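# Transfer ball to the other cup, then reseat the frame

## Task

Get the ball into the cup that sits on the other post, and leave the frame returned to its proper spot, resting on its supports.

## Robot and tools

Robots: three i2rt Big YAM arms, arm1, arm2 and arm3, each with a two-finger gripper and a wrist camera aimed at its fingertips. A hand can get about 1.0 m from the axis of joint 1. Foot (base_link) poses in the scene frame, metres and quat_wxyz: arm1 x=+1.453 y=+0.001 z=+0.802 (+0.014, +0.006, +0.004, -1.000); arm2 x=-0.723 y=+1.256 z=+0.793 (+0.876, -0.005, -0.006, -0.483); arm3 x=-0.733 y=-1.253 z=+0.780 (+0.875, -0.001, +0.002, +0.484). Each foot looks along its own +x.

Frames: one scene frame in metres, origin on the floor, +z pointing up. The hand point lies between the finger pads, roughly 1 cm short of the tips; the fingers extend along the hand's +z and close along its y. Reported hand positions can be off, more so when the arm is stretched. hand_target is where the hand would be at the joint targets currently held.

move: one action for any subset of arms. Arguments arm1, arm2, arm3 are separate objects, one per arm, plus cameras. Inside an arm's object: joints, a map from joint name to an absolute goal (joint1_rad to joint6_rad in radians, gripper_m in metres as the fingertip gap); min_time_s, the shortest duration in seconds (0.1 to 8) for that arm's joint motions; target, a list of 7 numbers [x, y, z, qw, qx, qy, qz], an absolute hand pose in the scene frame (metres, unit quaternion w first), reached along a straight line from hand_target; speed, peak hand speed in m/s, 0.002 to 0.5, default 0.25, with rotation capped at double that value in rad/s. When target is given, joints may contain gripper_m alone, otherwise the call is rejected. Joint ranges: joint1_rad -2.879 to 2.879 (base turn, positive counter-clockwise seen from above, 0 along foot +x); joint2_rad 0 to 3.141 (shoulder, 0 upper arm back and level, positive raises then brings forward); joint3_rad 0 to 3.019 (elbow, 0 folded, positive opens); joint4_rad -1.692 to 1.57 (hand pitch, positive tips fingers up); joint5_rad -1.57 to 1.57 (sideways swing, positive to the arm's right); joint6_rad -2.094 to 2.094 (roll, positive clockwise viewed from behind); gripper_m 0 to 0.093. Done tolerances: ±0.045, ±0.14, ±0.09, ±0.055, ±0.03, ±0.035, ±0.003; a hand is done within 1 cm and 2 degrees. Hand paths stop after 10 s; an action never exceeds 15 s. Every motion in one call starts at once; hand paths within a call finish together. cameras takes names from arm1_cam_wrist, arm2_cam_wrist, arm3_cam_wrist, cam_high, cam_low, all; [] gives none, omitted gives all only for an empty move. An empty move reports every arm fully plus images.

Behaviour: raw joint goals move at full joint speed, so the hand can sweep wide and strike hard; an outstretched fast arm may overshoot by about 30 degrees. Each step the controller limits the path pose to 100 mm and 20 degrees from the measured hand, then solves damped IK, favouring position. Hands lag, drift, and can exceed speed near full extension. Paths ignore obstacles and other arms. Arms omitted from a call may still be driving to old goals. Tiny moves may not start.

wait: seconds, 0 to 10, plus optional cameras; commands nothing and returns state. zoom_image: camera and region [x0, y0, x1, y1] in pixels of that camera's latest image, origin top-left, no more than 504 by 504; only cameras in the most recent images qualify. finished_scene: scene, the current scene number; irreversible, so issue nothing after it in that reply. All cameras are 896x504; wrist camera poses are recomputed from joint readings and returned with images; fixed cameras may sit a few mm and degrees off calibration.

Result lines: move lists arms that received motion; as last shown marks an uncommanded arm whose statuses read not commanded. Statuses: off_target (resting short of the goal, maybe still pushing); time_out (a joint missed its time, so the arm keeps a goal at or nearer its position, shown in on_its_own); joint command not followed or pose unreachable (a safety check withholds joint goals, gripper still acts); not_followed drops a hand target while joint goals may be retried. Joint velocities are rad/s (gripper m/s) in joint_positions order; within noise means stopped. Joint torques follow the same order, include offsets and friction, and entries 3 and 4 wrap at ±28 N m. If a move or wait is rejected or interrupted by a stop, the rest of that reply's moves, waits and finished_scene are skipped; merely invalid calls do not block later ones.

Gripper: free-air readings may be up to 0.003 m wider than reality. Squeezing a hard part fully, a reading sits up to 0.005 m below or 0.002 m above its width. Setting just under the touch reading grips lightly; 0.005 m below (more for soft, small or round items) holds at the force limit, about 50 to 64 N per pad.

Avoid: pressing two robots together (this ends the scene), hard impacts, closing fingers on another robot's fingers, dropping or releasing moving parts, letting things fall far, knocking objects to the floor or out of the work area, hard pushes against fixed things. The safety check may react late and lets fingers, housings and wrist cameras of different arms collide. Arms keep pushing after contact. Loose objects may get occasional small nudges. Holding loads, stretching or straining heats motors: MOTOR HOT appears at 85 °C, and at 100 °C an OVER-TEMPERATURE FAULT drops the arm for 30 to 60 s; afterwards resend goals marked limit_stop_at_motor_heat. The simulation keeps running while you compose a reply, holding the last command. Finish only when the result will stay in place unassisted.

Each tool is called by a JSON object that holds its "name" and its "arguments".

## Session

{"name": "move", "arguments": {}}

Scene clock: 0.00 s.
Joint torques (N m): no reading
Motor temperatures (°C): arm1=[31 26 28 24 26 26 24] | arm2=[25 27 25 26 24 22 26] | arm3=[28 27 23 27 25 26 24]
Heat: arm1: hottest joint1_rad 31 °C; arm2: hottest joint2_rad 27 °C; arm3: hottest joint1_rad 28 °C.
Joint velocities: within noise
arm1.joint_positions: joint1_rad=-0.430 joint2_rad=+0.631 joint3_rad=+1.402 joint4_rad=-1.276 joint5_rad=+0.008 joint6_rad=-0.169 gripper_m=+0.09396
arm1.joint_status: not commanded
arm1.hand: x=+1.2197 y=+0.0939 z=+1.3548 quat_wxyz=(+0.151, -0.857, +0.099, +0.482) (m; scene frame)
arm1.hand_target: x=+1.2220 y=+0.0927 z=+1.3682 quat_wxyz=(+0.154, -0.850, +0.098, +0.495) (m; scene frame)
arm1.hand_status: not commanded
arm2.joint_positions: joint1_rad=-0.159 joint2_rad=+0.563 joint3_rad=+1.339 joint4_rad=-1.223 joint5_rad=+0.179 joint6_rad=+0.060 gripper_m=+0.09396
arm2.joint_status: not commanded
arm2.hand: x=-0.6645 y=+1.0393 z=+1.3486 quat_wxyz=(-0.418, -0.522, -0.658, +0.347) (m; scene frame)
arm2.hand_target: x=-0.6659 y=+1.0425 z=+1.3593 quat_wxyz=(-0.427, -0.519, -0.652, +0.351) (m; scene frame)
arm2.hand_status: not commanded
arm3.joint_positions: joint1_rad=+0.085 joint2_rad=+0.628 joint3_rad=+1.434 joint4_rad=-1.415 joint5_rad=+0.195 joint6_rad=+0.111 gripper_m=+0.09396
arm3.joint_status: not commanded
arm3.hand: x=-0.6006 y=-1.0712 z=+1.3224 quat_wxyz=(-0.427, +0.378, -0.800, -0.190) (m; scene frame)
arm3.hand_target: x=-0.6017 y=-1.0733 z=+1.3344 quat_wxyz=(-0.437, +0.374, -0.794, -0.198) (m; scene frame)
arm3.hand_status: not commanded
pictures: arm1_cam_wrist, arm2_cam_wrist, arm3_cam_wrist, cam_high, cam_low
camera_calibration:
arm1_cam_wrist: T_world_to_cam=[[0.30687, 0.93487, 0.17845, -0.70478], [0.80583, -0.15544, -0.57138, -0.15791], [-0.50643, 0.31914, -0.80105, 1.7629]] pos_world=[1.23631, 0.07173, 1.44771]
arm2_cam_wrist: T_world_to_cam=[[-0.97989, -0.19896, 0.01517, -0.46656], [-0.16065, 0.74159, -0.65133, 0.04083], [0.11834, -0.64067, -0.75864, 1.85741]] pos_world=[-0.67042, 1.06689, 1.44278]
arm3_cam_wrist: T_world_to_cam=[[0.76073, -0.64872, 0.02138, -0.2679], [-0.55262, -0.66461, -0.50291, -0.34334], [0.34046, 0.37076, -0.86408, 1.83606]] pos_world=[-0.61104, -1.08271, 1.41955]

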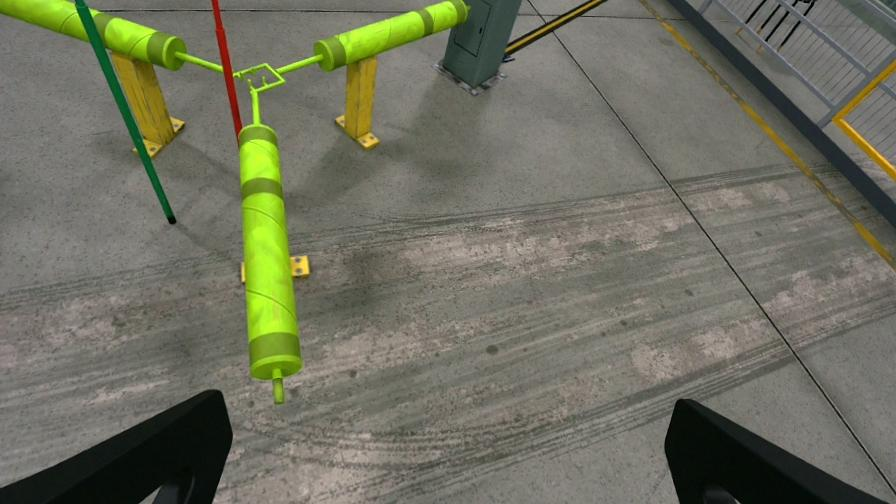

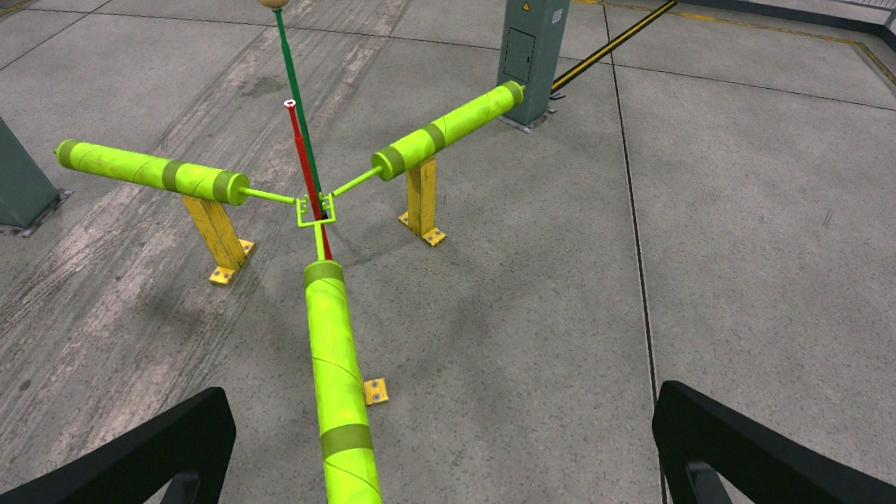

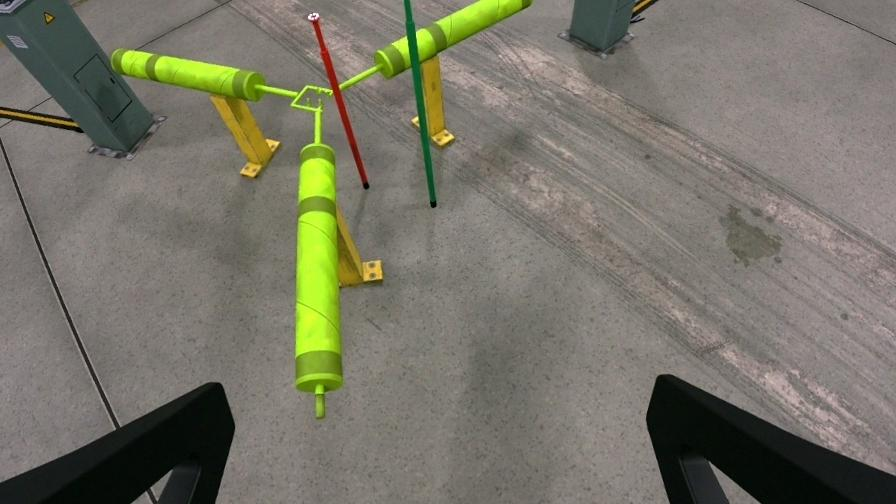

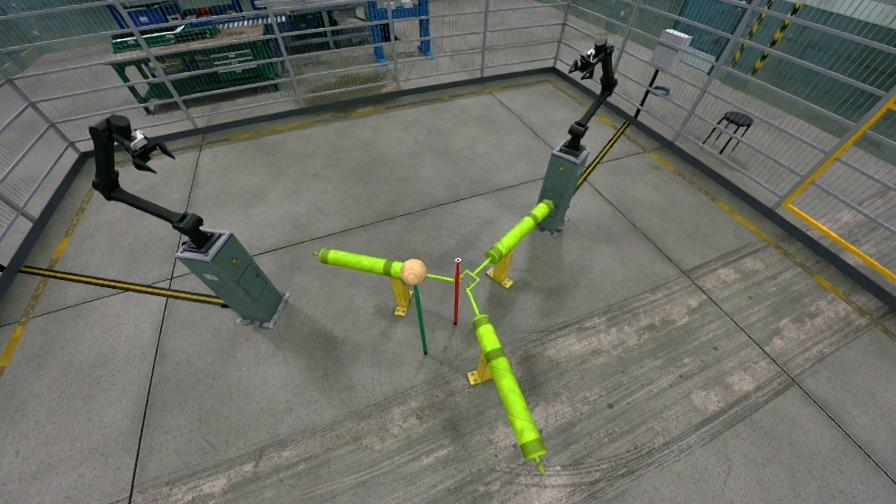

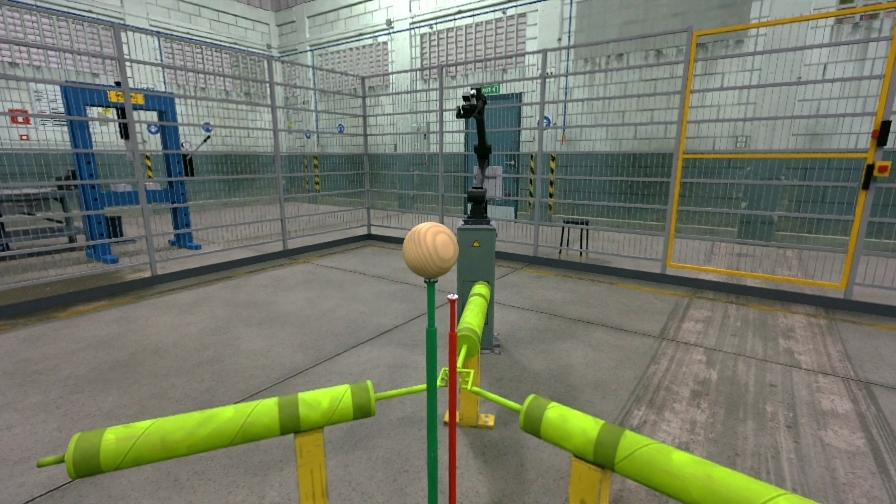

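{"name": "zoom_image", "arguments": {"camera": "arm1_cam_wrist", "region": [170, 30, 350, 130]}}

{"name": "zoom_image", "arguments": {"camera": "arm2_cam_wrist", "region": [230, 150, 410, 250]}}

{"name": "zoom_image", "arguments": {"camera": "arm3_cam_wrist", "region": [250, 60, 410, 150]}}

{"name": "zoom_image", "arguments": {"camera": "cam_high", "region": [300, 190, 560, 480]}}

{"name": "zoom_image", "arguments": {"camera": "cam_low", "region": [360, 200, 560, 420]}}

Scaled by 2.800 from the camera's image (finer frame: 1280x720).

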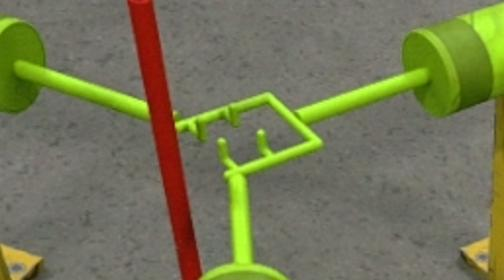

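Scaled by 2.800 from the camera's image (finer frame: 1280x720).

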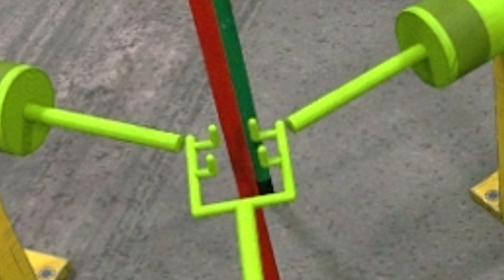

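Scaled by 3.150 from the camera's image (finer frame: 1280x720).

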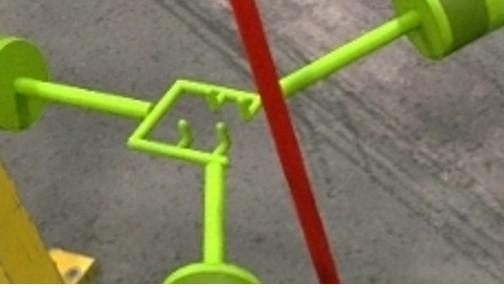

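Scaled by 1.738 from the camera's image (finer frame: 1280x720).

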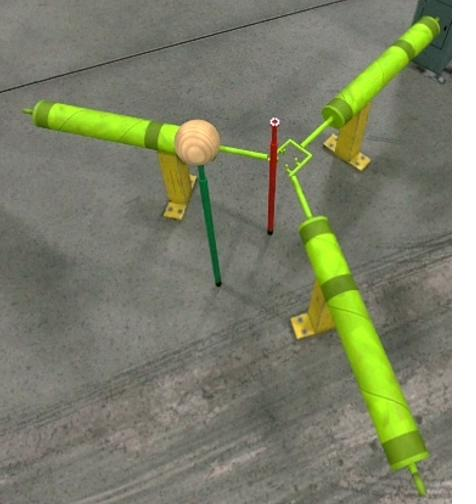

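Scaled by 2.291 from the camera's image (finer frame: 1280x720).

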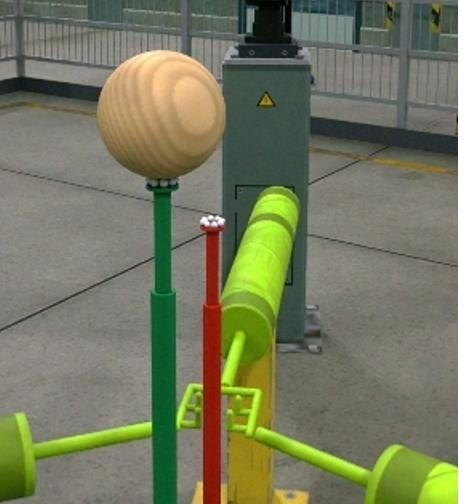

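{"name": "move", "arguments": {"arm1": {"target":[0.89,0.008,0.72,0,0.998,-0.065,0],"speed":0.3}, "arm2": {"target":[-0.52,1.0,0.72,0,0.53,0.848,0],"speed":0.3}, "arm3": {"target":[-0.677,-0.77,0.72,0,0.485,-0.875,0],"speed":0.3}, "cameras": ["all"]}}

Scene clock: 79.23 s.
Joint torques (N m): arm1=[0.15 -19.9 8.58 -0.05 -0.09 0.31] | arm2=[2.08 -10.11 5.81 0.35 -0.17 -0.09] | arm3=[0.73 -12.98 9.33 0.44 0 0.07]
Motor temperatures (°C): arm1=[30 26 36 25 26 26 23] | arm2=[25 27 37 27 24 22 26] | arm3=[28 27 34 27 24 25 24]
Heat: arm1: hottest joint3_rad 36 °C; arm2: hottest joint3_rad 37 °C; arm3: hottest joint3_rad 34 °C.
move: arm1 off_target; arm2 off_target; arm3 off_target
Joint velocities: within noise
arm1.joint_positions: joint1_rad=-0.055 joint2_rad=+2.119 joint3_rad=+1.348 joint4_rad=-0.837 joint5_rad=-0.006 joint6_rad=+0.104 gripper_m=+0.09396
arm1.joint_status: not commanded
arm1.hand: x=+0.9121 y=+0.0150 z=+0.7001 quat_wxyz=(+0.002, -0.998, +0.065, -0.024)
arm1.hand_target: x=+0.8908 y=+0.0080 z=+0.7204 quat_wxyz=(+0.000, -0.998, +0.065, +0.000)
arm1.hand_status: off_target (0.031 m and 2.8 deg from the pose sent, 0.720 m and 60.9 deg at the start)
arm2.joint_positions: joint1_rad=+0.098 joint2_rad=+1.681 joint3_rad=+0.627 joint4_rad=-0.563 joint5_rad=-0.003 joint6_rad=+0.224 gripper_m=+0.09396
arm2.joint_status: not commanded
arm2.hand: x=-0.5337 y=+1.0117 z=+0.7175 quat_wxyz=(+0.015, -0.537, -0.843, -0.004)
arm2.hand_target: x=-0.5202 y=+1.0002 z=+0.7205 quat_wxyz=(+0.000, -0.530, -0.848, +0.000)
arm2.hand_status: off_target (0.018 m and 2.0 deg from the pose sent, 0.646 m and 66.9 deg at the start)
arm3.joint_positions: joint1_rad=+0.437 joint2_rad=+1.922 joint3_rad=+1.095 joint4_rad=-0.779 joint5_rad=+0.005 joint6_rad=+0.440 gripper_m=+0.09396
arm3.joint_status: not commanded
arm3.hand: x=-0.6752 y=-0.7912 z=+0.7118 quat_wxyz=(+0.010, +0.483, -0.875, +0.016)
arm3.hand_target: x=-0.6771 y=-0.7707 z=+0.7205 quat_wxyz=(+0.000, +0.485, -0.875, +0.000)
arm3.hand_status: off_target (0.023 m and 2.2 deg from the pose sent, 0.678 m and 56.1 deg at the start)
pictures: arm1_cam_wrist, arm2_cam_wrist, arm3_cam_wrist, cam_high, cam_low
arm1_cam_wrist: T_world_to_cam=[[0.11188, 0.99369, 0.00864, -0.12394], [0.88159, -0.10326, 0.46058, -1.08867], [0.45857, -0.04391, -0.88758, 0.29362]] pos_world=[0.83899, 0.02363, 0.7631]
arm2_cam_wrist: T_world_to_cam=[[-0.91026, -0.41347, 0.02161, -0.08478], [-0.36016, 0.81648, 0.45126, -1.3022], [-0.20422, 0.40298, -0.89213, 0.21326]] pos_world=[-0.50262, 0.94223, 0.77972]
arm3_cam_wrist: T_world_to_cam=[[0.84476, -0.53446, 0.02698, 0.12659], [-0.48517, -0.74363, 0.46003, -1.20792], [-0.2258, -0.4017, -0.8875, 0.25323]] pos_world=[-0.63581, -0.72887, 0.777]

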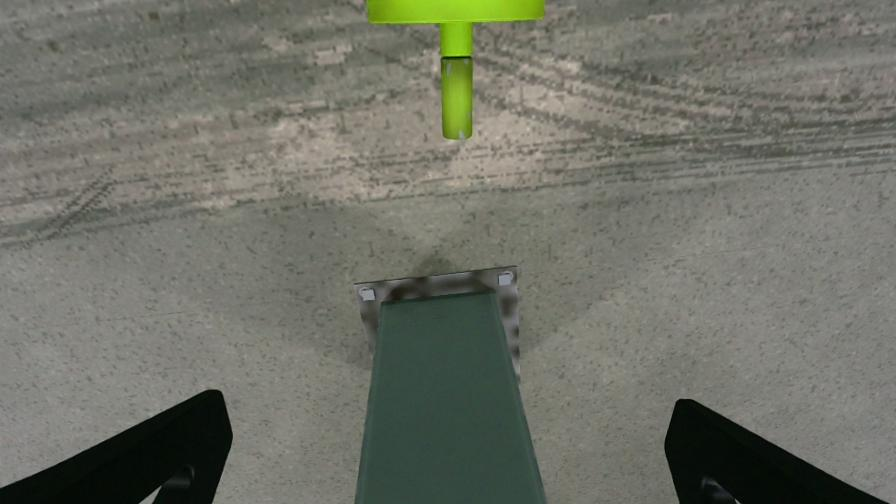

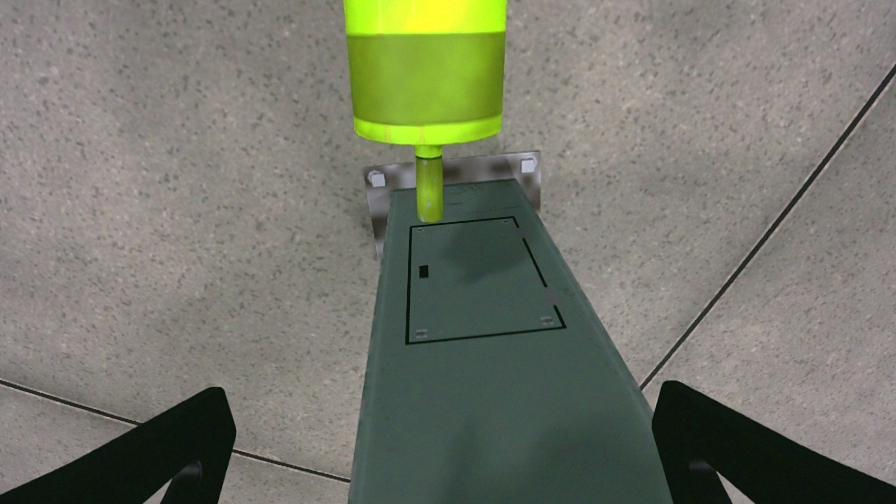

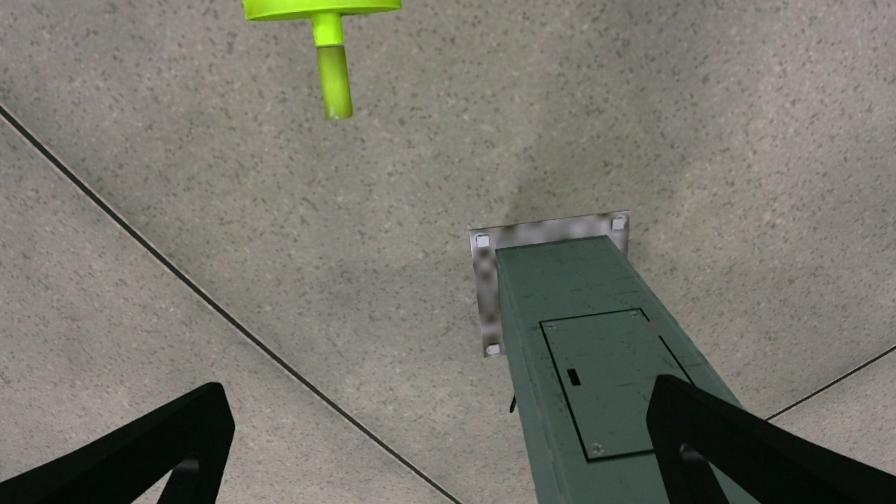

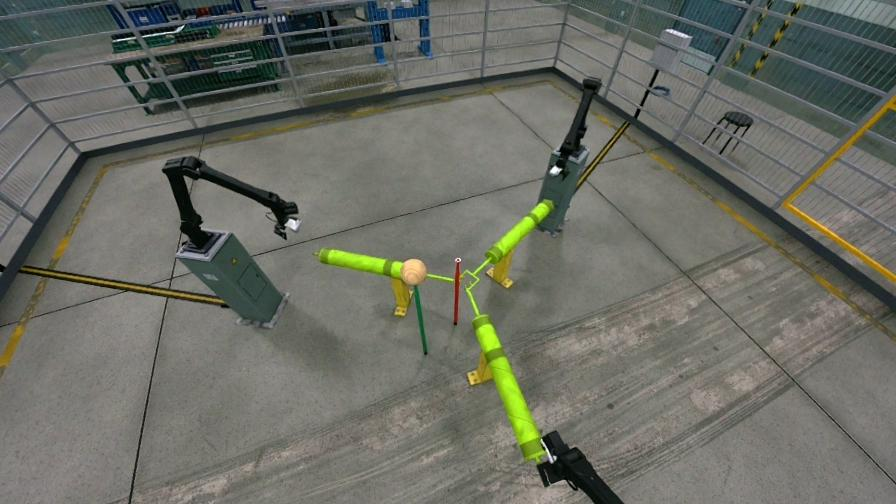

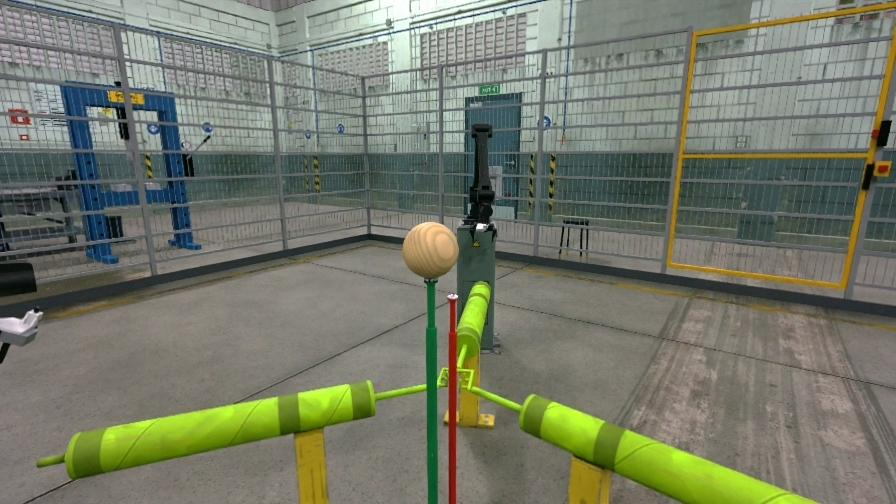

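{"name": "move", "arguments": {"arm1": {"target":[0.86,0.022,0.63,0,0.999,-0.0436,0],"speed":0.3}, "arm2": {"target":[-0.525,1.022,0.63,0,0.5373,0.8434,0],"speed":0.3}, "arm3": {"target":[-0.701,-0.708,0.63,0,0.4617,-0.887,0],"speed":0.3}}}

{"name": "move", "arguments": {"arm1": {"target":[0.86,0.022,0.525,0,0.999,-0.0436,0],"speed":0.2}, "arm2": {"target":[-0.525,1.022,0.51,0,0.5373,0.8434,0],"speed":0.2}, "arm3": {"target":[-0.701,-0.708,0.512,0,0.4617,-0.887,0],"speed":0.2}, "cameras": ["arm1_cam_wrist","arm2_cam_wrist","arm3_cam_wrist"]}}

Scene clock: 110.97 s.
Joint torques (N m): arm1=[-1.79 -21.77 7.64 0.46 -0.04 0.05] | arm2=[2.02 -10.93 1.87 0.4 -0.16 0.13] | arm3=[0.21 -15.62 8.4 0.47 0.08 0.13]
Motor temperatures (°C): arm1=[30 28 35 24 26 25 23] | arm2=[25 28 34 26 24 22 26] | arm3=[28 29 32 27 24 25 24]
Heat: arm1: hottest joint3_rad 35 °C; arm2: hottest joint3_rad 34 °C; arm3: hottest joint3_rad 32 °C.
move: arm1 off_target; arm2 done; arm3 off_target
Joint velocities: within noise
arm1.joint_positions: joint1_rad=-0.055 joint2_rad=+2.343 joint3_rad=+1.472 joint4_rad=-0.750 joint5_rad=-0.006 joint6_rad=+0.066 gripper_m=+0.09396
arm1.joint_status: not commanded
arm1.hand: x=+0.8868 y=+0.0164 z=+0.6099 quat_wxyz=(+0.002, -0.998, +0.046, -0.031)
arm1.hand_target: x=+0.8608 y=+0.0222 z=+0.6308 quat_wxyz=(+0.000, -0.999, +0.044, +0.000)
arm1.hand_status: off_target (0.034 m and 3.5 deg from the pose sent, 0.088 m and 3.7 deg at the start)
arm2.joint_positions: joint1_rad=+0.131 joint2_rad=+1.952 joint3_rad=+0.597 joint4_rad=-0.233 joint5_rad=-0.003 joint6_rad=+0.253 gripper_m=+0.09396
arm2.joint_status: not commanded
arm2.hand: x=-0.5283 y=+1.0207 z=+0.6335 quat_wxyz=(+0.001, -0.535, -0.845, +0.000)
arm2.hand_target: x=-0.5251 y=+1.0220 z=+0.6301 quat_wxyz=(+0.000, -0.537, -0.843, +0.000)
arm2.hand_status: done (0.005 m and 0.3 deg from the pose sent, 0.089 m and 1.8 deg at the start)
arm3.joint_positions: joint1_rad=+0.501 joint2_rad=+2.206 joint3_rad=+1.295 joint4_rad=-0.693 joint5_rad=+0.003 joint6_rad=+0.543 gripper_m=+0.09396
arm3.joint_status: not commanded
arm3.hand: x=-0.7020 y=-0.7276 z=+0.6229 quat_wxyz=(+0.009, +0.466, -0.885, +0.016)
arm3.hand_target: x=-0.7010 y=-0.7085 z=+0.6305 quat_wxyz=(+0.000, +0.462, -0.887, +0.000)
arm3.hand_status: off_target (0.021 m and 2.2 deg from the pose sent, 0.119 m and 3.5 deg at the start)
pictures: none

Scene clock: 112.43 s.
Joint torques (N m): arm1=[-1.61 -22.07 6.46 0.61 -0.05 0.07] | arm2=[2.02 -12.45 -0.1 0.42 -0.16 0.12] | arm3=[-0.03 -16.09 6.64 0.76 0.08 0.12]
Motor temperatures (°C): arm1=[30 28 35 24 26 25 23] | arm2=[25 28 34 26 24 22 26] | arm3=[28 30 32 27 24 25 24]
Heat: arm1: hottest joint3_rad 35 °C; arm2: hottest joint3_rad 34 °C; arm3: hottest joint3_rad 32 °C.
move: arm1 off_target; arm2 done; arm3 off_target
Joint velocities: within noise
arm1.joint_positions: joint1_rad=-0.055 joint2_rad=+2.553 joint3_rad=+1.553 joint4_rad=-0.614 joint5_rad=-0.006 joint6_rad=+0.066 gripper_m=+0.09396
arm1.joint_status: not commanded
arm1.hand: x=+0.8857 y=+0.0174 z=+0.5105 quat_wxyz=(+0.002, -0.999, +0.046, -0.027)
arm1.hand_target: x=+0.8606 y=+0.0222 z=+0.5257 quat_wxyz=(+0.000, -0.999, +0.044, +0.000)
arm1.hand_status: off_target (0.030 m and 3.1 deg from the pose sent, 0.089 m and 3.5 deg at the start)
arm2.joint_positions: joint1_rad=+0.132 joint2_rad=+2.370 joint3_rad=+0.707 joint4_rad=+0.072 joint5_rad=-0.003 joint6_rad=+0.255 gripper_m=+0.09396
arm2.joint_status: not commanded
arm2.hand: x=-0.5289 y=+1.0210 z=+0.5154 quat_wxyz=(+0.002, -0.536, -0.844, +0.000)
arm2.hand_target: x=-0.5252 y=+1.0221 z=+0.5101 quat_wxyz=(+0.000, -0.537, -0.843, +0.000)
arm2.hand_status: done (0.007 m and 0.3 deg from the pose sent, 0.124 m and 0.3 deg at the start)
arm3.joint_positions: joint1_rad=+0.501 joint2_rad=+2.456 joint3_rad=+1.375 joint4_rad=-0.519 joint5_rad=+0.003 joint6_rad=+0.543 gripper_m=+0.09396
arm3.joint_status: not commanded
arm3.hand: x=-0.7021 y=-0.7243 z=+0.5107 quat_wxyz=(+0.008, +0.466, -0.885, +0.014)
arm3.hand_target: x=-0.7010 y=-0.7082 z=+0.5126 quat_wxyz=(+0.000, +0.462, -0.887, +0.000)
arm3.hand_status: off_target (0.016 m and 1.9 deg from the pose sent, 0.113 m and 2.2 deg at the start)
arm1_cam_wrist: T_world_to_cam=[[0.07475, 0.99718, 0.00711, -0.08817], [0.88229, -0.06946, 0.46555, -0.98166], [0.46473, -0.02853, -0.88499, 0.13059]] pos_world=[0.81201, 0.02346, 0.57321]
arm2_cam_wrist: T_world_to_cam=[[-0.90924, -0.416, 0.01527, -0.06575], [-0.3701, 0.82463, 0.4278, -1.21835], [-0.19055, 0.38332, -0.90375, 0.06345]] pos_world=[-0.4986, 0.95301, 0.57956]
arm3_cam_wrist: T_world_to_cam=[[0.82347, -0.5668, 0.02538, 0.15304], [-0.51466, -0.7274, 0.45389, -1.08452], [-0.2388, -0.38682, -0.8907, 0.09884]] pos_world=[-0.66058, -0.6639, 0.5764]

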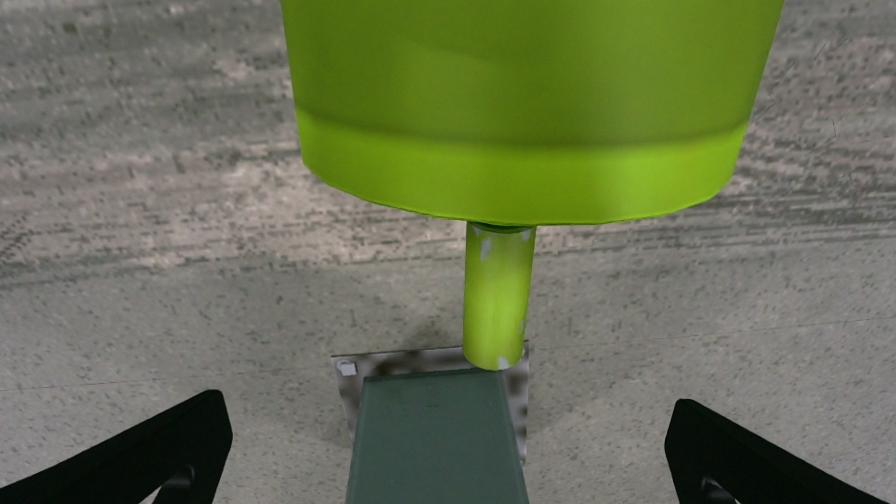

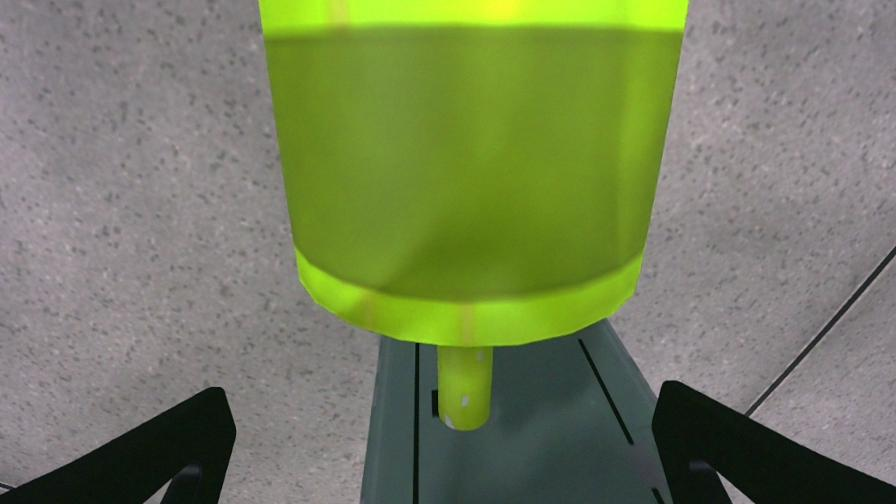

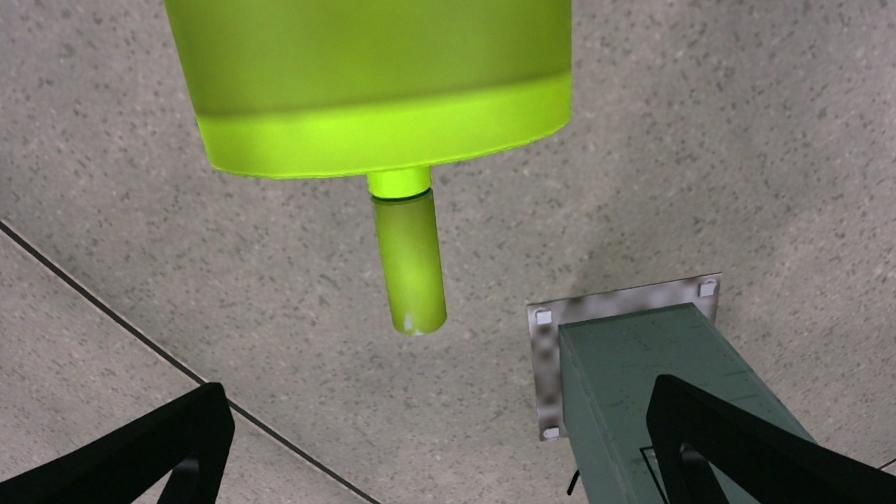

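{"name": "move", "arguments": {"arm1": {"target":[0.862,0.036,0.471,0,0.999,-0.0436,0],"speed":0.15}, "arm2": {"target":[-0.548,1.053,0.45,0,0.5373,0.8434,0],"speed":0.15}, "arm3": {"target":[-0.714,-0.714,0.457,0,0.4617,-0.887,0],"speed":0.15}, "cameras": ["arm1_cam_wrist","arm2_cam_wrist","arm3_cam_wrist"]}}

Scene clock: 128.10 s.
Joint torques (N m): arm1=[-1.79 -21.66 6.06 0.64 -0.06 0.05] | arm2=[2.02 -12.22 -1.81 0.4 -0.16 0.13] | arm3=[0.73 -15.97 5.89 0.84 0.08 0.13]
Motor temperatures (°C): arm1=[30 30 34 24 26 25 23] | arm2=[25 29 31 26 24 22 26] | arm3=[28 31 31 27 24 25 24]
Heat: arm1: hottest joint3_rad 34 °C; arm2: hottest joint3_rad 31 °C; arm3: hottest joint2_rad 31 °C.
move: arm1 off_target; arm2 done; arm3 off_target
Joint velocities: within noise
arm1.joint_positions: joint1_rad=-0.075 joint2_rad=+2.664 joint3_rad=+1.620 joint4_rad=-0.560 joint5_rad=-0.006 joint6_rad=+0.045 gripper_m=+0.09396
arm1.joint_status: not commanded
arm1.hand: x=+0.8844 y=+0.0295 z=+0.4614 quat_wxyz=(+0.002, -0.999, +0.046, -0.022)
arm1.hand_target: x=+0.8624 y=+0.0361 z=+0.4717 quat_wxyz=(+0.000, -0.999, +0.044, +0.000)
arm1.hand_status: off_target (0.025 m and 2.6 deg from the pose sent, 0.050 m and 3.1 deg at the start)
arm2.joint_positions: joint1_rad=+0.144 joint2_rad=+2.593 joint3_rad=+0.721 joint4_rad=+0.280 joint5_rad=-0.003 joint6_rad=+0.266 gripper_m=+0.09396
arm2.joint_status: not commanded
arm2.hand: x=-0.5510 y=+1.0518 z=+0.4545 quat_wxyz=(+0.003, -0.536, -0.844, +0.000)
arm2.hand_target: x=-0.5481 y=+1.0531 z=+0.4501 quat_wxyz=(+0.000, -0.537, -0.843, +0.000)
arm2.hand_status: done (0.006 m and 0.4 deg from the pose sent, 0.075 m and 0.3 deg at the start)
arm3.joint_positions: joint1_rad=+0.518 joint2_rad=+2.572 joint3_rad=+1.421 joint4_rad=-0.444 joint5_rad=+0.003 joint6_rad=+0.565 gripper_m=+0.09396
arm3.joint_status: not commanded
arm3.hand: x=-0.7112 y=-0.7278 z=+0.4587 quat_wxyz=(+0.007, +0.463, -0.886, +0.012)
arm3.hand_target: x=-0.7140 y=-0.7142 z=+0.4575 quat_wxyz=(+0.000, +0.462, -0.887, +0.000)
arm3.hand_status: off_target (0.014 m and 1.6 deg from the pose sent, 0.056 m and 1.9 deg at the start)
arm1_cam_wrist: T_world_to_cam=[[0.07361, 0.99727, 0.00597, -0.0982], [0.88633, -0.06816, 0.45801, -0.95683], [0.45716, -0.02842, -0.88893, 0.09661]] pos_world=[0.81112, 0.03547, 0.5247]
arm2_cam_wrist: T_world_to_cam=[[-0.90909, -0.41629, 0.01574, -0.07193], [-0.37, 0.82421, 0.4287, -1.22571], [-0.19144, 0.38391, -0.90331, -0.0089]] pos_world=[-0.5206, 0.98371, 0.51856]
arm3_cam_wrist: T_world_to_cam=[[0.81998, -0.57191, 0.02363, 0.15441], [-0.51945, -0.72616, 0.4504, -1.069], [-0.24043, -0.38159, -0.89251, 0.05252]] pos_world=[-0.66928, -0.66792, 0.52471]

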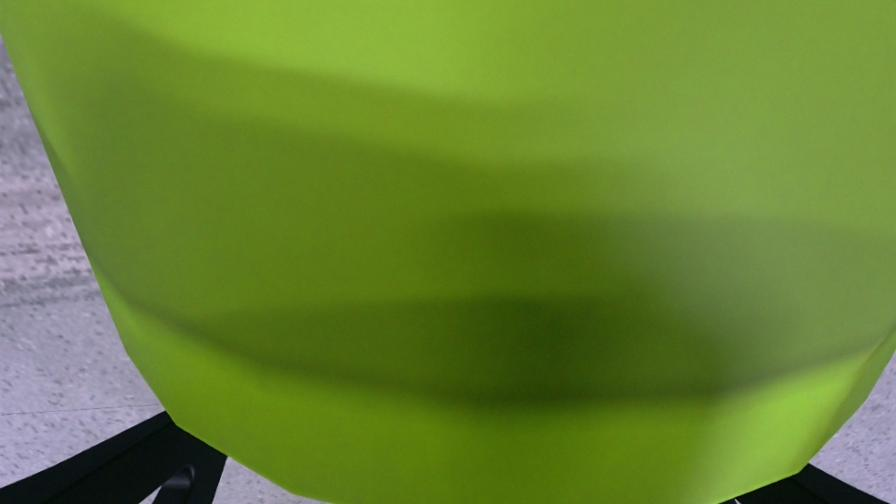

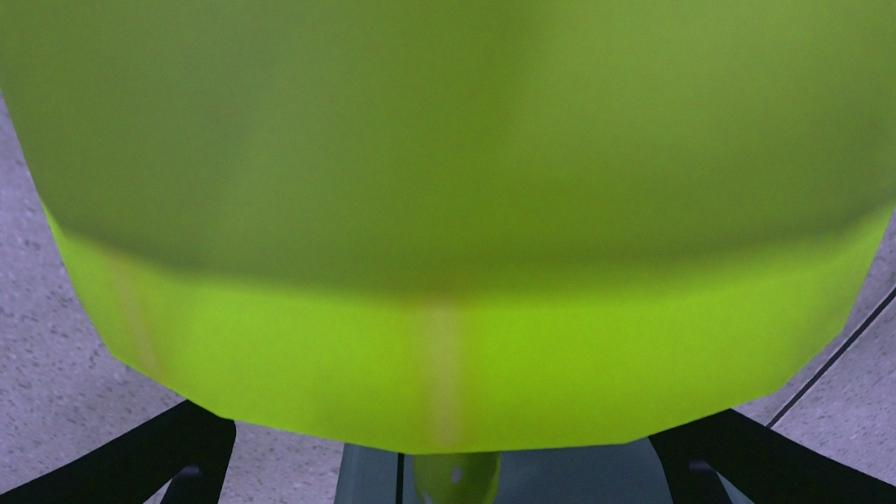

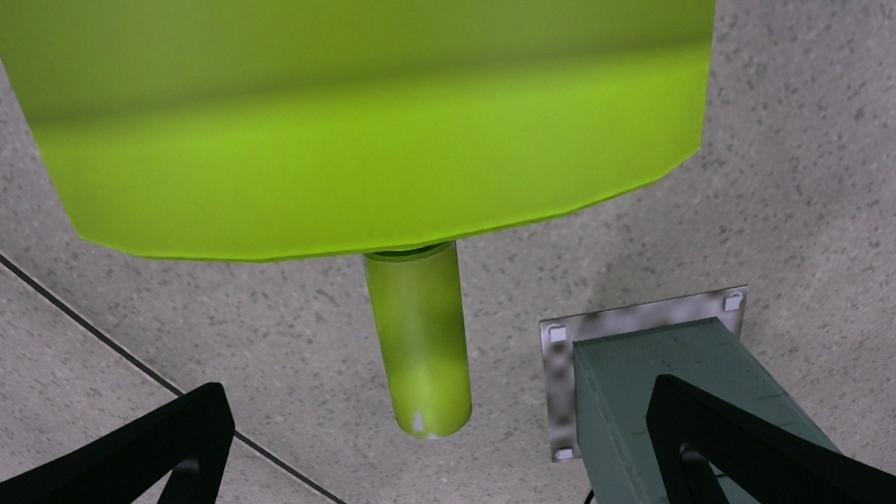

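{"name": "move", "arguments": {"arm2": {"target":[-0.549,1.056,0.438,0,0.5373,0.8434,0],"speed":0.15}, "arm3": {"target":[-0.708,-0.707,0.44,0,0.4617,-0.887,0],"speed":0.15}}}

{"name": "move", "arguments": {"arm1": {"joints":{"gripper_m":0.012}}, "arm2": {"joints":{"gripper_m":0.012}}, "arm3": {"joints":{"gripper_m":0.012}}, "cameras": ["cam_low","arm3_cam_wrist","cam_high"]}}

Scene clock: 152.83 s.
Joint torques (N m): arm1=[-1.79 -21.42 6.09 0.64 -0.06 0.05] | arm2=[2.02 -11.28 -1.77 0.42 -0.16 0.13] | arm3=[-0.44 -15.62 6.13 0.73 0.09 0.01]
Motor temperatures (°C): arm1=[30 35 34 24 26 25 23] | arm2=[25 29 29 26 24 22 26] | arm3=[28 33 29 27 24 25 24]
Heat: arm1: hottest joint2_rad 35 °C; arm2: hottest joint2_rad 29 °C; arm3: hottest joint2_rad 33 °C.
move: arm2 done; arm3 off_target
Joint velocities: within noise
arm1: as last shown
arm2.joint_positions: joint1_rad=+0.148 joint2_rad=+2.620 joint3_rad=+0.737 joint4_rad=+0.303 joint5_rad=-0.003 joint6_rad=+0.271 gripper_m=+0.09396
arm2.joint_status: not commanded
arm2.hand: x=-0.5485 y=+1.0506 z=+0.4460 quat_wxyz=(-0.003, -0.536, -0.844, +0.002)
arm2.hand_target: x=-0.5491 y=+1.0560 z=+0.4383 quat_wxyz=(+0.000, -0.537, -0.843, +0.000)
arm2.hand_status: done (0.010 m and 0.4 deg from the pose sent, 0.017 m and 0.4 deg at the start)
arm3.joint_positions: joint1_rad=+0.518 joint2_rad=+2.610 joint3_rad=+1.469 joint4_rad=-0.443 joint5_rad=+0.003 joint6_rad=+0.566 gripper_m=+0.09396
arm3.joint_status: not commanded
arm3.hand: x=-0.7107 y=-0.7164 z=+0.4462 quat_wxyz=(+0.004, +0.463, -0.886, +0.007)
arm3.hand_target: x=-0.7080 y=-0.7072 z=+0.4403 quat_wxyz=(+0.000, +0.462, -0.887, +0.000)
arm3.hand_status: off_target (0.012 m and 1.0 deg from the pose sent, 0.028 m and 1.6 deg at the start)
pictures: none

Scene clock: 153.63 s.
Joint torques (N m): arm1=[-1.79 -21.48 6.09 0.61 -0.06 0.06] | arm2=[2.02 -11.34 -1.77 0.42 -0.25 0.12] | arm3=[-0.38 -15.62 6.12 0.73 0.11 0.12]
Motor temperatures (°C): arm1=[30 35 34 24 26 25 23] | arm2=[25 29 29 26 24 22 26] | arm3=[28 32 29 27 24 25 24]
Heat: arm1: hottest joint2_rad 35 °C; arm2: hottest joint2_rad 29 °C; arm3: hottest joint2_rad 32 °C.
move: arm1 off_target; arm2 off_target; arm3 off_target
Joint velocities: within noise
arm1.joint_positions: joint1_rad=-0.076 joint2_rad=+2.664 joint3_rad=+1.620 joint4_rad=-0.560 joint5_rad=-0.006 joint6_rad=+0.044 gripper_m=+0.01641
arm1.joint_status: gripper_m off_target (ended at +0.01645, target +0.01200)
arm1.hand: x=+0.8844 y=+0.0299 z=+0.4614 quat_wxyz=(+0.002, -0.999, +0.045, -0.022)
arm1.hand_target: x=+0.8624 y=+0.0361 z=+0.4717 quat_wxyz=(+0.000, -0.999, +0.044, +0.000)
arm1.hand_status: not commanded
arm2.joint_positions: joint1_rad=+0.148 joint2_rad=+2.620 joint3_rad=+0.737 joint4_rad=+0.303 joint5_rad=-0.001 joint6_rad=+0.272 gripper_m=+0.01827
arm2.joint_status: gripper_m off_target (ended at +0.01830, target +0.01200)
arm2.hand: x=-0.5487 y=+1.0503 z=+0.4460 quat_wxyz=(-0.003, -0.536, -0.844, +0.003)
arm2.hand_target: x=-0.5491 y=+1.0559 z=+0.4383 quat_wxyz=(+0.000, -0.537, -0.843, +0.000)
arm2.hand_status: not commanded
arm3.joint_positions: joint1_rad=+0.518 joint2_rad=+2.610 joint3_rad=+1.470 joint4_rad=-0.443 joint5_rad=+0.003 joint6_rad=+0.556 gripper_m=+0.01692
arm3.joint_status: gripper_m off_target (ended at +0.01695, target +0.01200)
arm3.hand: x=-0.7108 y=-0.7161 z=+0.4463 quat_wxyz=(+0.004, +0.468, -0.884, +0.007)
arm3.hand_target: x=-0.7080 y=-0.7072 z=+0.4403 quat_wxyz=(+0.000, +0.462, -0.887, +0.000)
arm3.hand_status: not commanded
pictures: arm3_cam_wrist, cam_high, cam_low
arm3_cam_wrist: T_world_to_cam=[[0.82537, -0.56433, 0.01699, 0.1733], [-0.51244, -0.73617, 0.44212, -1.05324], [-0.23699, -0.37362, -0.8968, 0.05599]] pos_world=[-0.66949, -0.65664, 0.51292]

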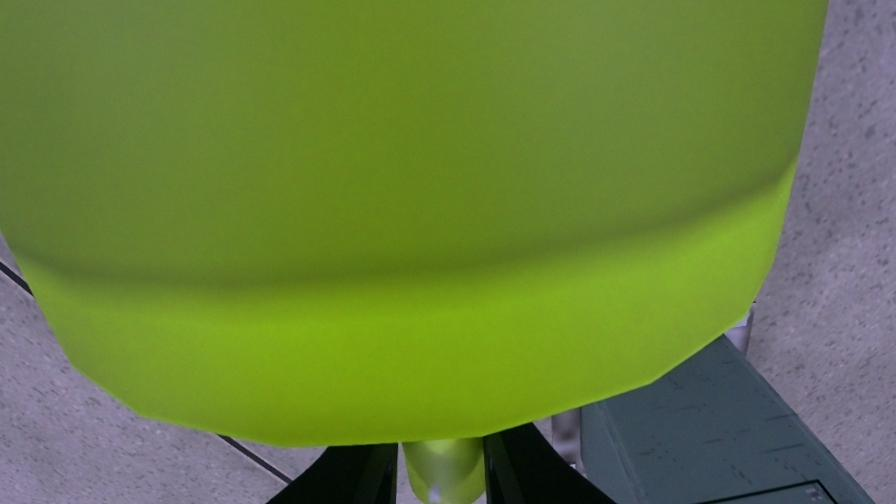

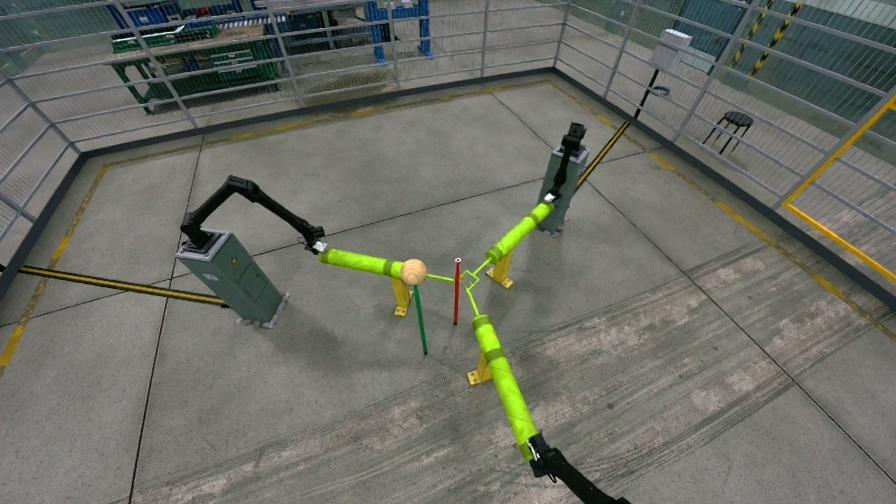

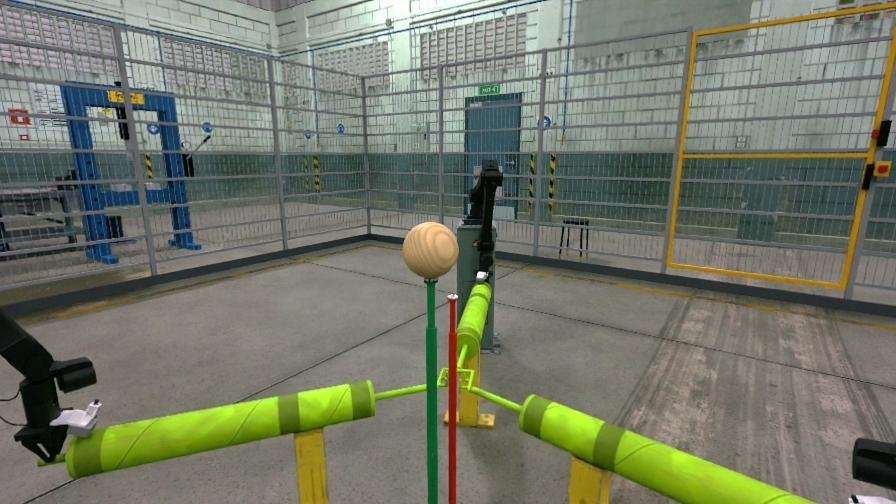

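{"name": "move", "arguments": {"arm1": {"target":[0.862,0.036,0.672,0,0.999,-0.0436,0],"speed":0.12}, "arm2": {"target":[-0.549,1.056,0.638,0,0.5373,0.8434,0],"speed":0.12}, "arm3": {"target":[-0.708,-0.707,0.640,0,0.4617,-0.887,0],"speed":0.12}, "cameras": ["cam_low","cam_high"]}}

Scene clock: 170.97 s.
Joint torques (N m): arm1=[-1.79 -24.18 6.52 0.1 0.09 0.05] | arm2=[1.67 -12.51 0.36 -0.53 -0.21 0.08] | arm3=[-0.21 -19.02 5.97 -0.43 0.35 0.18]
Motor temperatures (°C): arm1=[30 37 34 24 25 25 25] | arm2=[25 30 28 26 24 22 27] | arm3=[27 32 29 27 24 25 25]
Heat: arm1: hottest joint2_rad 37 °C; arm2: hottest joint2_rad 30 °C; arm3: hottest joint2_rad 32 °C.
move: arm1 off_target; arm2 done; arm3 off_target
Joint velocities: within noise
arm1.joint_positions: joint1_rad=-0.078 joint2_rad=+2.296 joint3_rad=+1.474 joint4_rad=-0.806 joint5_rad=-0.010 joint6_rad=+0.043 gripper_m=+0.01641
arm1.joint_status: not commanded
arm1.hand: x=+0.8855 y=+0.0288 z=+0.6369 quat_wxyz=(+0.000, -0.998, +0.046, -0.034)
arm1.hand_target: x=+0.8630 y=+0.0360 z=+0.6717 quat_wxyz=(+0.000, -0.999, +0.044, +0.000)
arm1.hand_status: off_target (0.043 m and 3.9 deg from the pose sent, 0.212 m and 2.6 deg at the start)
arm2.joint_positions: joint1_rad=+0.148 joint2_rad=+1.927 joint3_rad=+0.492 joint4_rad=-0.149 joint5_rad=-0.002 joint6_rad=+0.272 gripper_m=+0.01827
arm2.joint_status: not commanded
arm2.hand: x=-0.5488 y=+1.0521 z=+0.6325 quat_wxyz=(-0.001, -0.536, -0.844, +0.002)
arm2.hand_target: x=-0.5490 y=+1.0559 z=+0.6377 quat_wxyz=(+0.000, -0.537, -0.843, +0.000)
arm2.hand_status: done (0.007 m and 0.3 deg from the pose sent, 0.192 m and 0.5 deg at the start)
arm3.joint_positions: joint1_rad=+0.516 joint2_rad=+2.232 joint3_rad=+1.329 joint4_rad=-0.686 joint5_rad=-0.003 joint6_rad=+0.551 gripper_m=+0.01692
arm3.joint_status: not commanded
arm3.hand: x=-0.7105 y=-0.7142 z=+0.6178 quat_wxyz=(+0.008, +0.469, -0.883, +0.008)
arm3.hand_target: x=-0.7080 y=-0.7070 z=+0.6395 quat_wxyz=(+0.000, +0.462, -0.887, +0.000)
arm3.hand_status: off_target (0.024 m and 1.6 deg from the pose sent, 0.194 m and 1.2 deg at the start)
pictures: cam_high, cam_low

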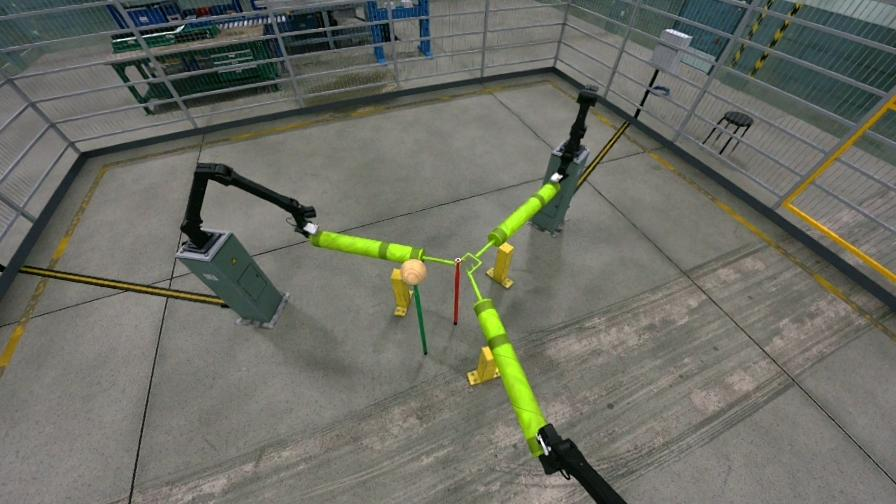

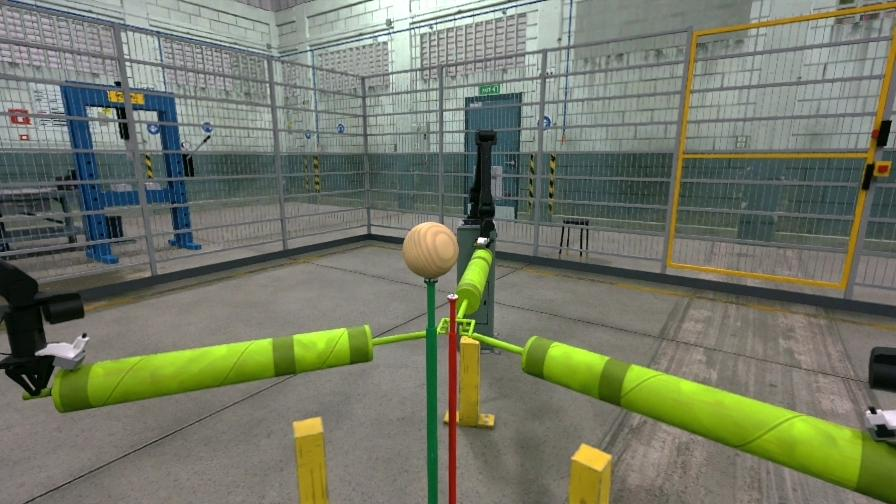

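{"name": "move", "arguments": {"arm1": {"target":[0.862,0.036,0.886,0,0.999,-0.0436,0],"speed":0.12}, "arm2": {"target":[-0.549,1.056,0.844,0,0.5373,0.8434,0],"speed":0.12}, "arm3": {"target":[-0.708,-0.707,0.858,0,0.4617,-0.887,0],"speed":0.12}, "cameras": ["cam_low","cam_high"]}}

Scene clock: 177.77 s.
Joint torques (N m): arm1=[-1.55 -22.24 12.36 -0.35 0.06 0.06] | arm2=[1.38 -8.06 8.2 -1.47 -0.49 0.04] | arm3=[-0.09 -17.55 10.89 -1.54 0.29 0.19]
Motor temperatures (°C): arm1=[30 36 34 24 25 25 25] | arm2=[25 31 28 26 24 22 27] | arm3=[27 33 30 27 24 25 25]
Heat: arm1: hottest joint2_rad 36 °C; arm2: hottest joint2_rad 31 °C; arm3: hottest joint2_rad 33 °C.
move: arm1 off_target; arm2 off_target; arm3 off_target
Joint velocities: within noise
arm1.joint_positions: joint1_rad=-0.085 joint2_rad=+1.989 joint3_rad=+1.556 joint4_rad=-1.227 joint5_rad=-0.009 joint6_rad=+0.037 gripper_m=+0.01641
arm1.joint_status: not commanded
arm1.hand: x=+0.8908 y=+0.0309 z=+0.8375 quat_wxyz=(+0.000, -0.998, +0.047, -0.050)
arm1.hand_target: x=+0.8652 y=+0.0359 z=+0.8862 quat_wxyz=(+0.000, -0.999, +0.044, +0.000)
arm1.hand_status: off_target (0.057 m and 5.7 deg from the pose sent, 0.250 m and 3.9 deg at the start)
arm2.joint_positions: joint1_rad=+0.148 joint2_rad=+1.234 joint3_rad=+0.592 joint4_rad=-0.944 joint5_rad=+0.005 joint6_rad=+0.272 gripper_m=+0.01827
arm2.joint_status: not commanded
arm2.hand: x=-0.5531 y=+1.0567 z=+0.8307 quat_wxyz=(+0.002, -0.536, -0.844, +0.005)
arm2.hand_target: x=-0.5491 y=+1.0560 z=+0.8434 quat_wxyz=(+0.000, -0.537, -0.843, +0.000)
arm2.hand_status: off_target (0.014 m and 0.6 deg from the pose sent, 0.212 m and 0.3 deg at the start)
arm3.joint_positions: joint1_rad=+0.516 joint2_rad=+1.893 joint3_rad=+1.424 joint4_rad=-1.120 joint5_rad=-0.002 joint6_rad=+0.551 gripper_m=+0.01692
arm3.joint_status: not commanded
arm3.hand: x=-0.7095 y=-0.7113 z=+0.8255 quat_wxyz=(+0.007, +0.469, -0.883, +0.008)
arm3.hand_target: x=-0.7080 y=-0.7075 z=+0.8571 quat_wxyz=(+0.000, +0.462, -0.887, +0.000)
arm3.hand_status: off_target (0.033 m and 1.6 deg from the pose sent, 0.240 m and 1.6 deg at the start)
pictures: cam_high, cam_low

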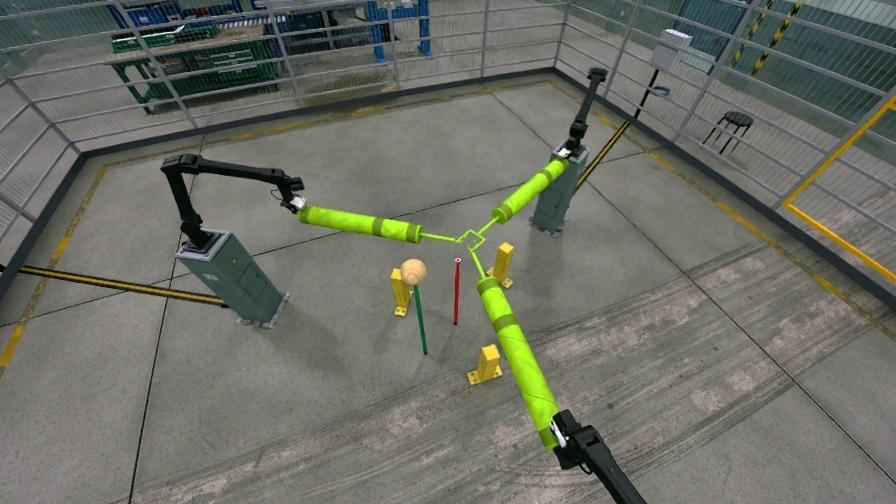

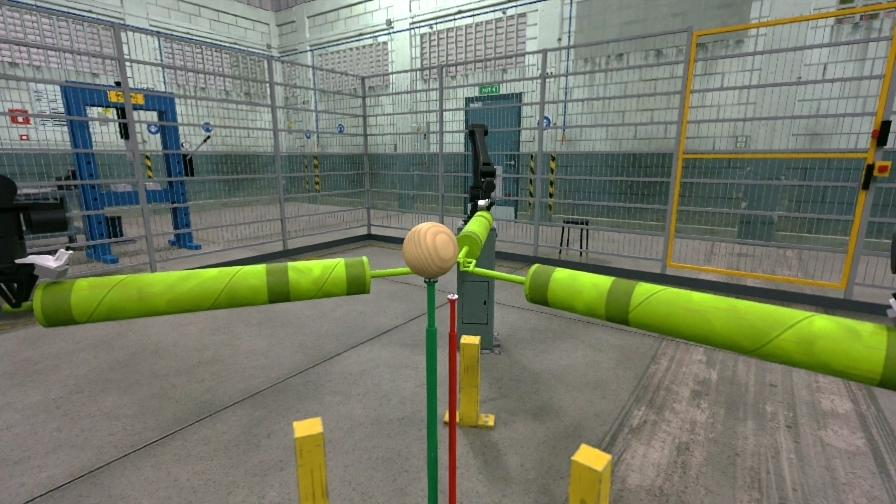

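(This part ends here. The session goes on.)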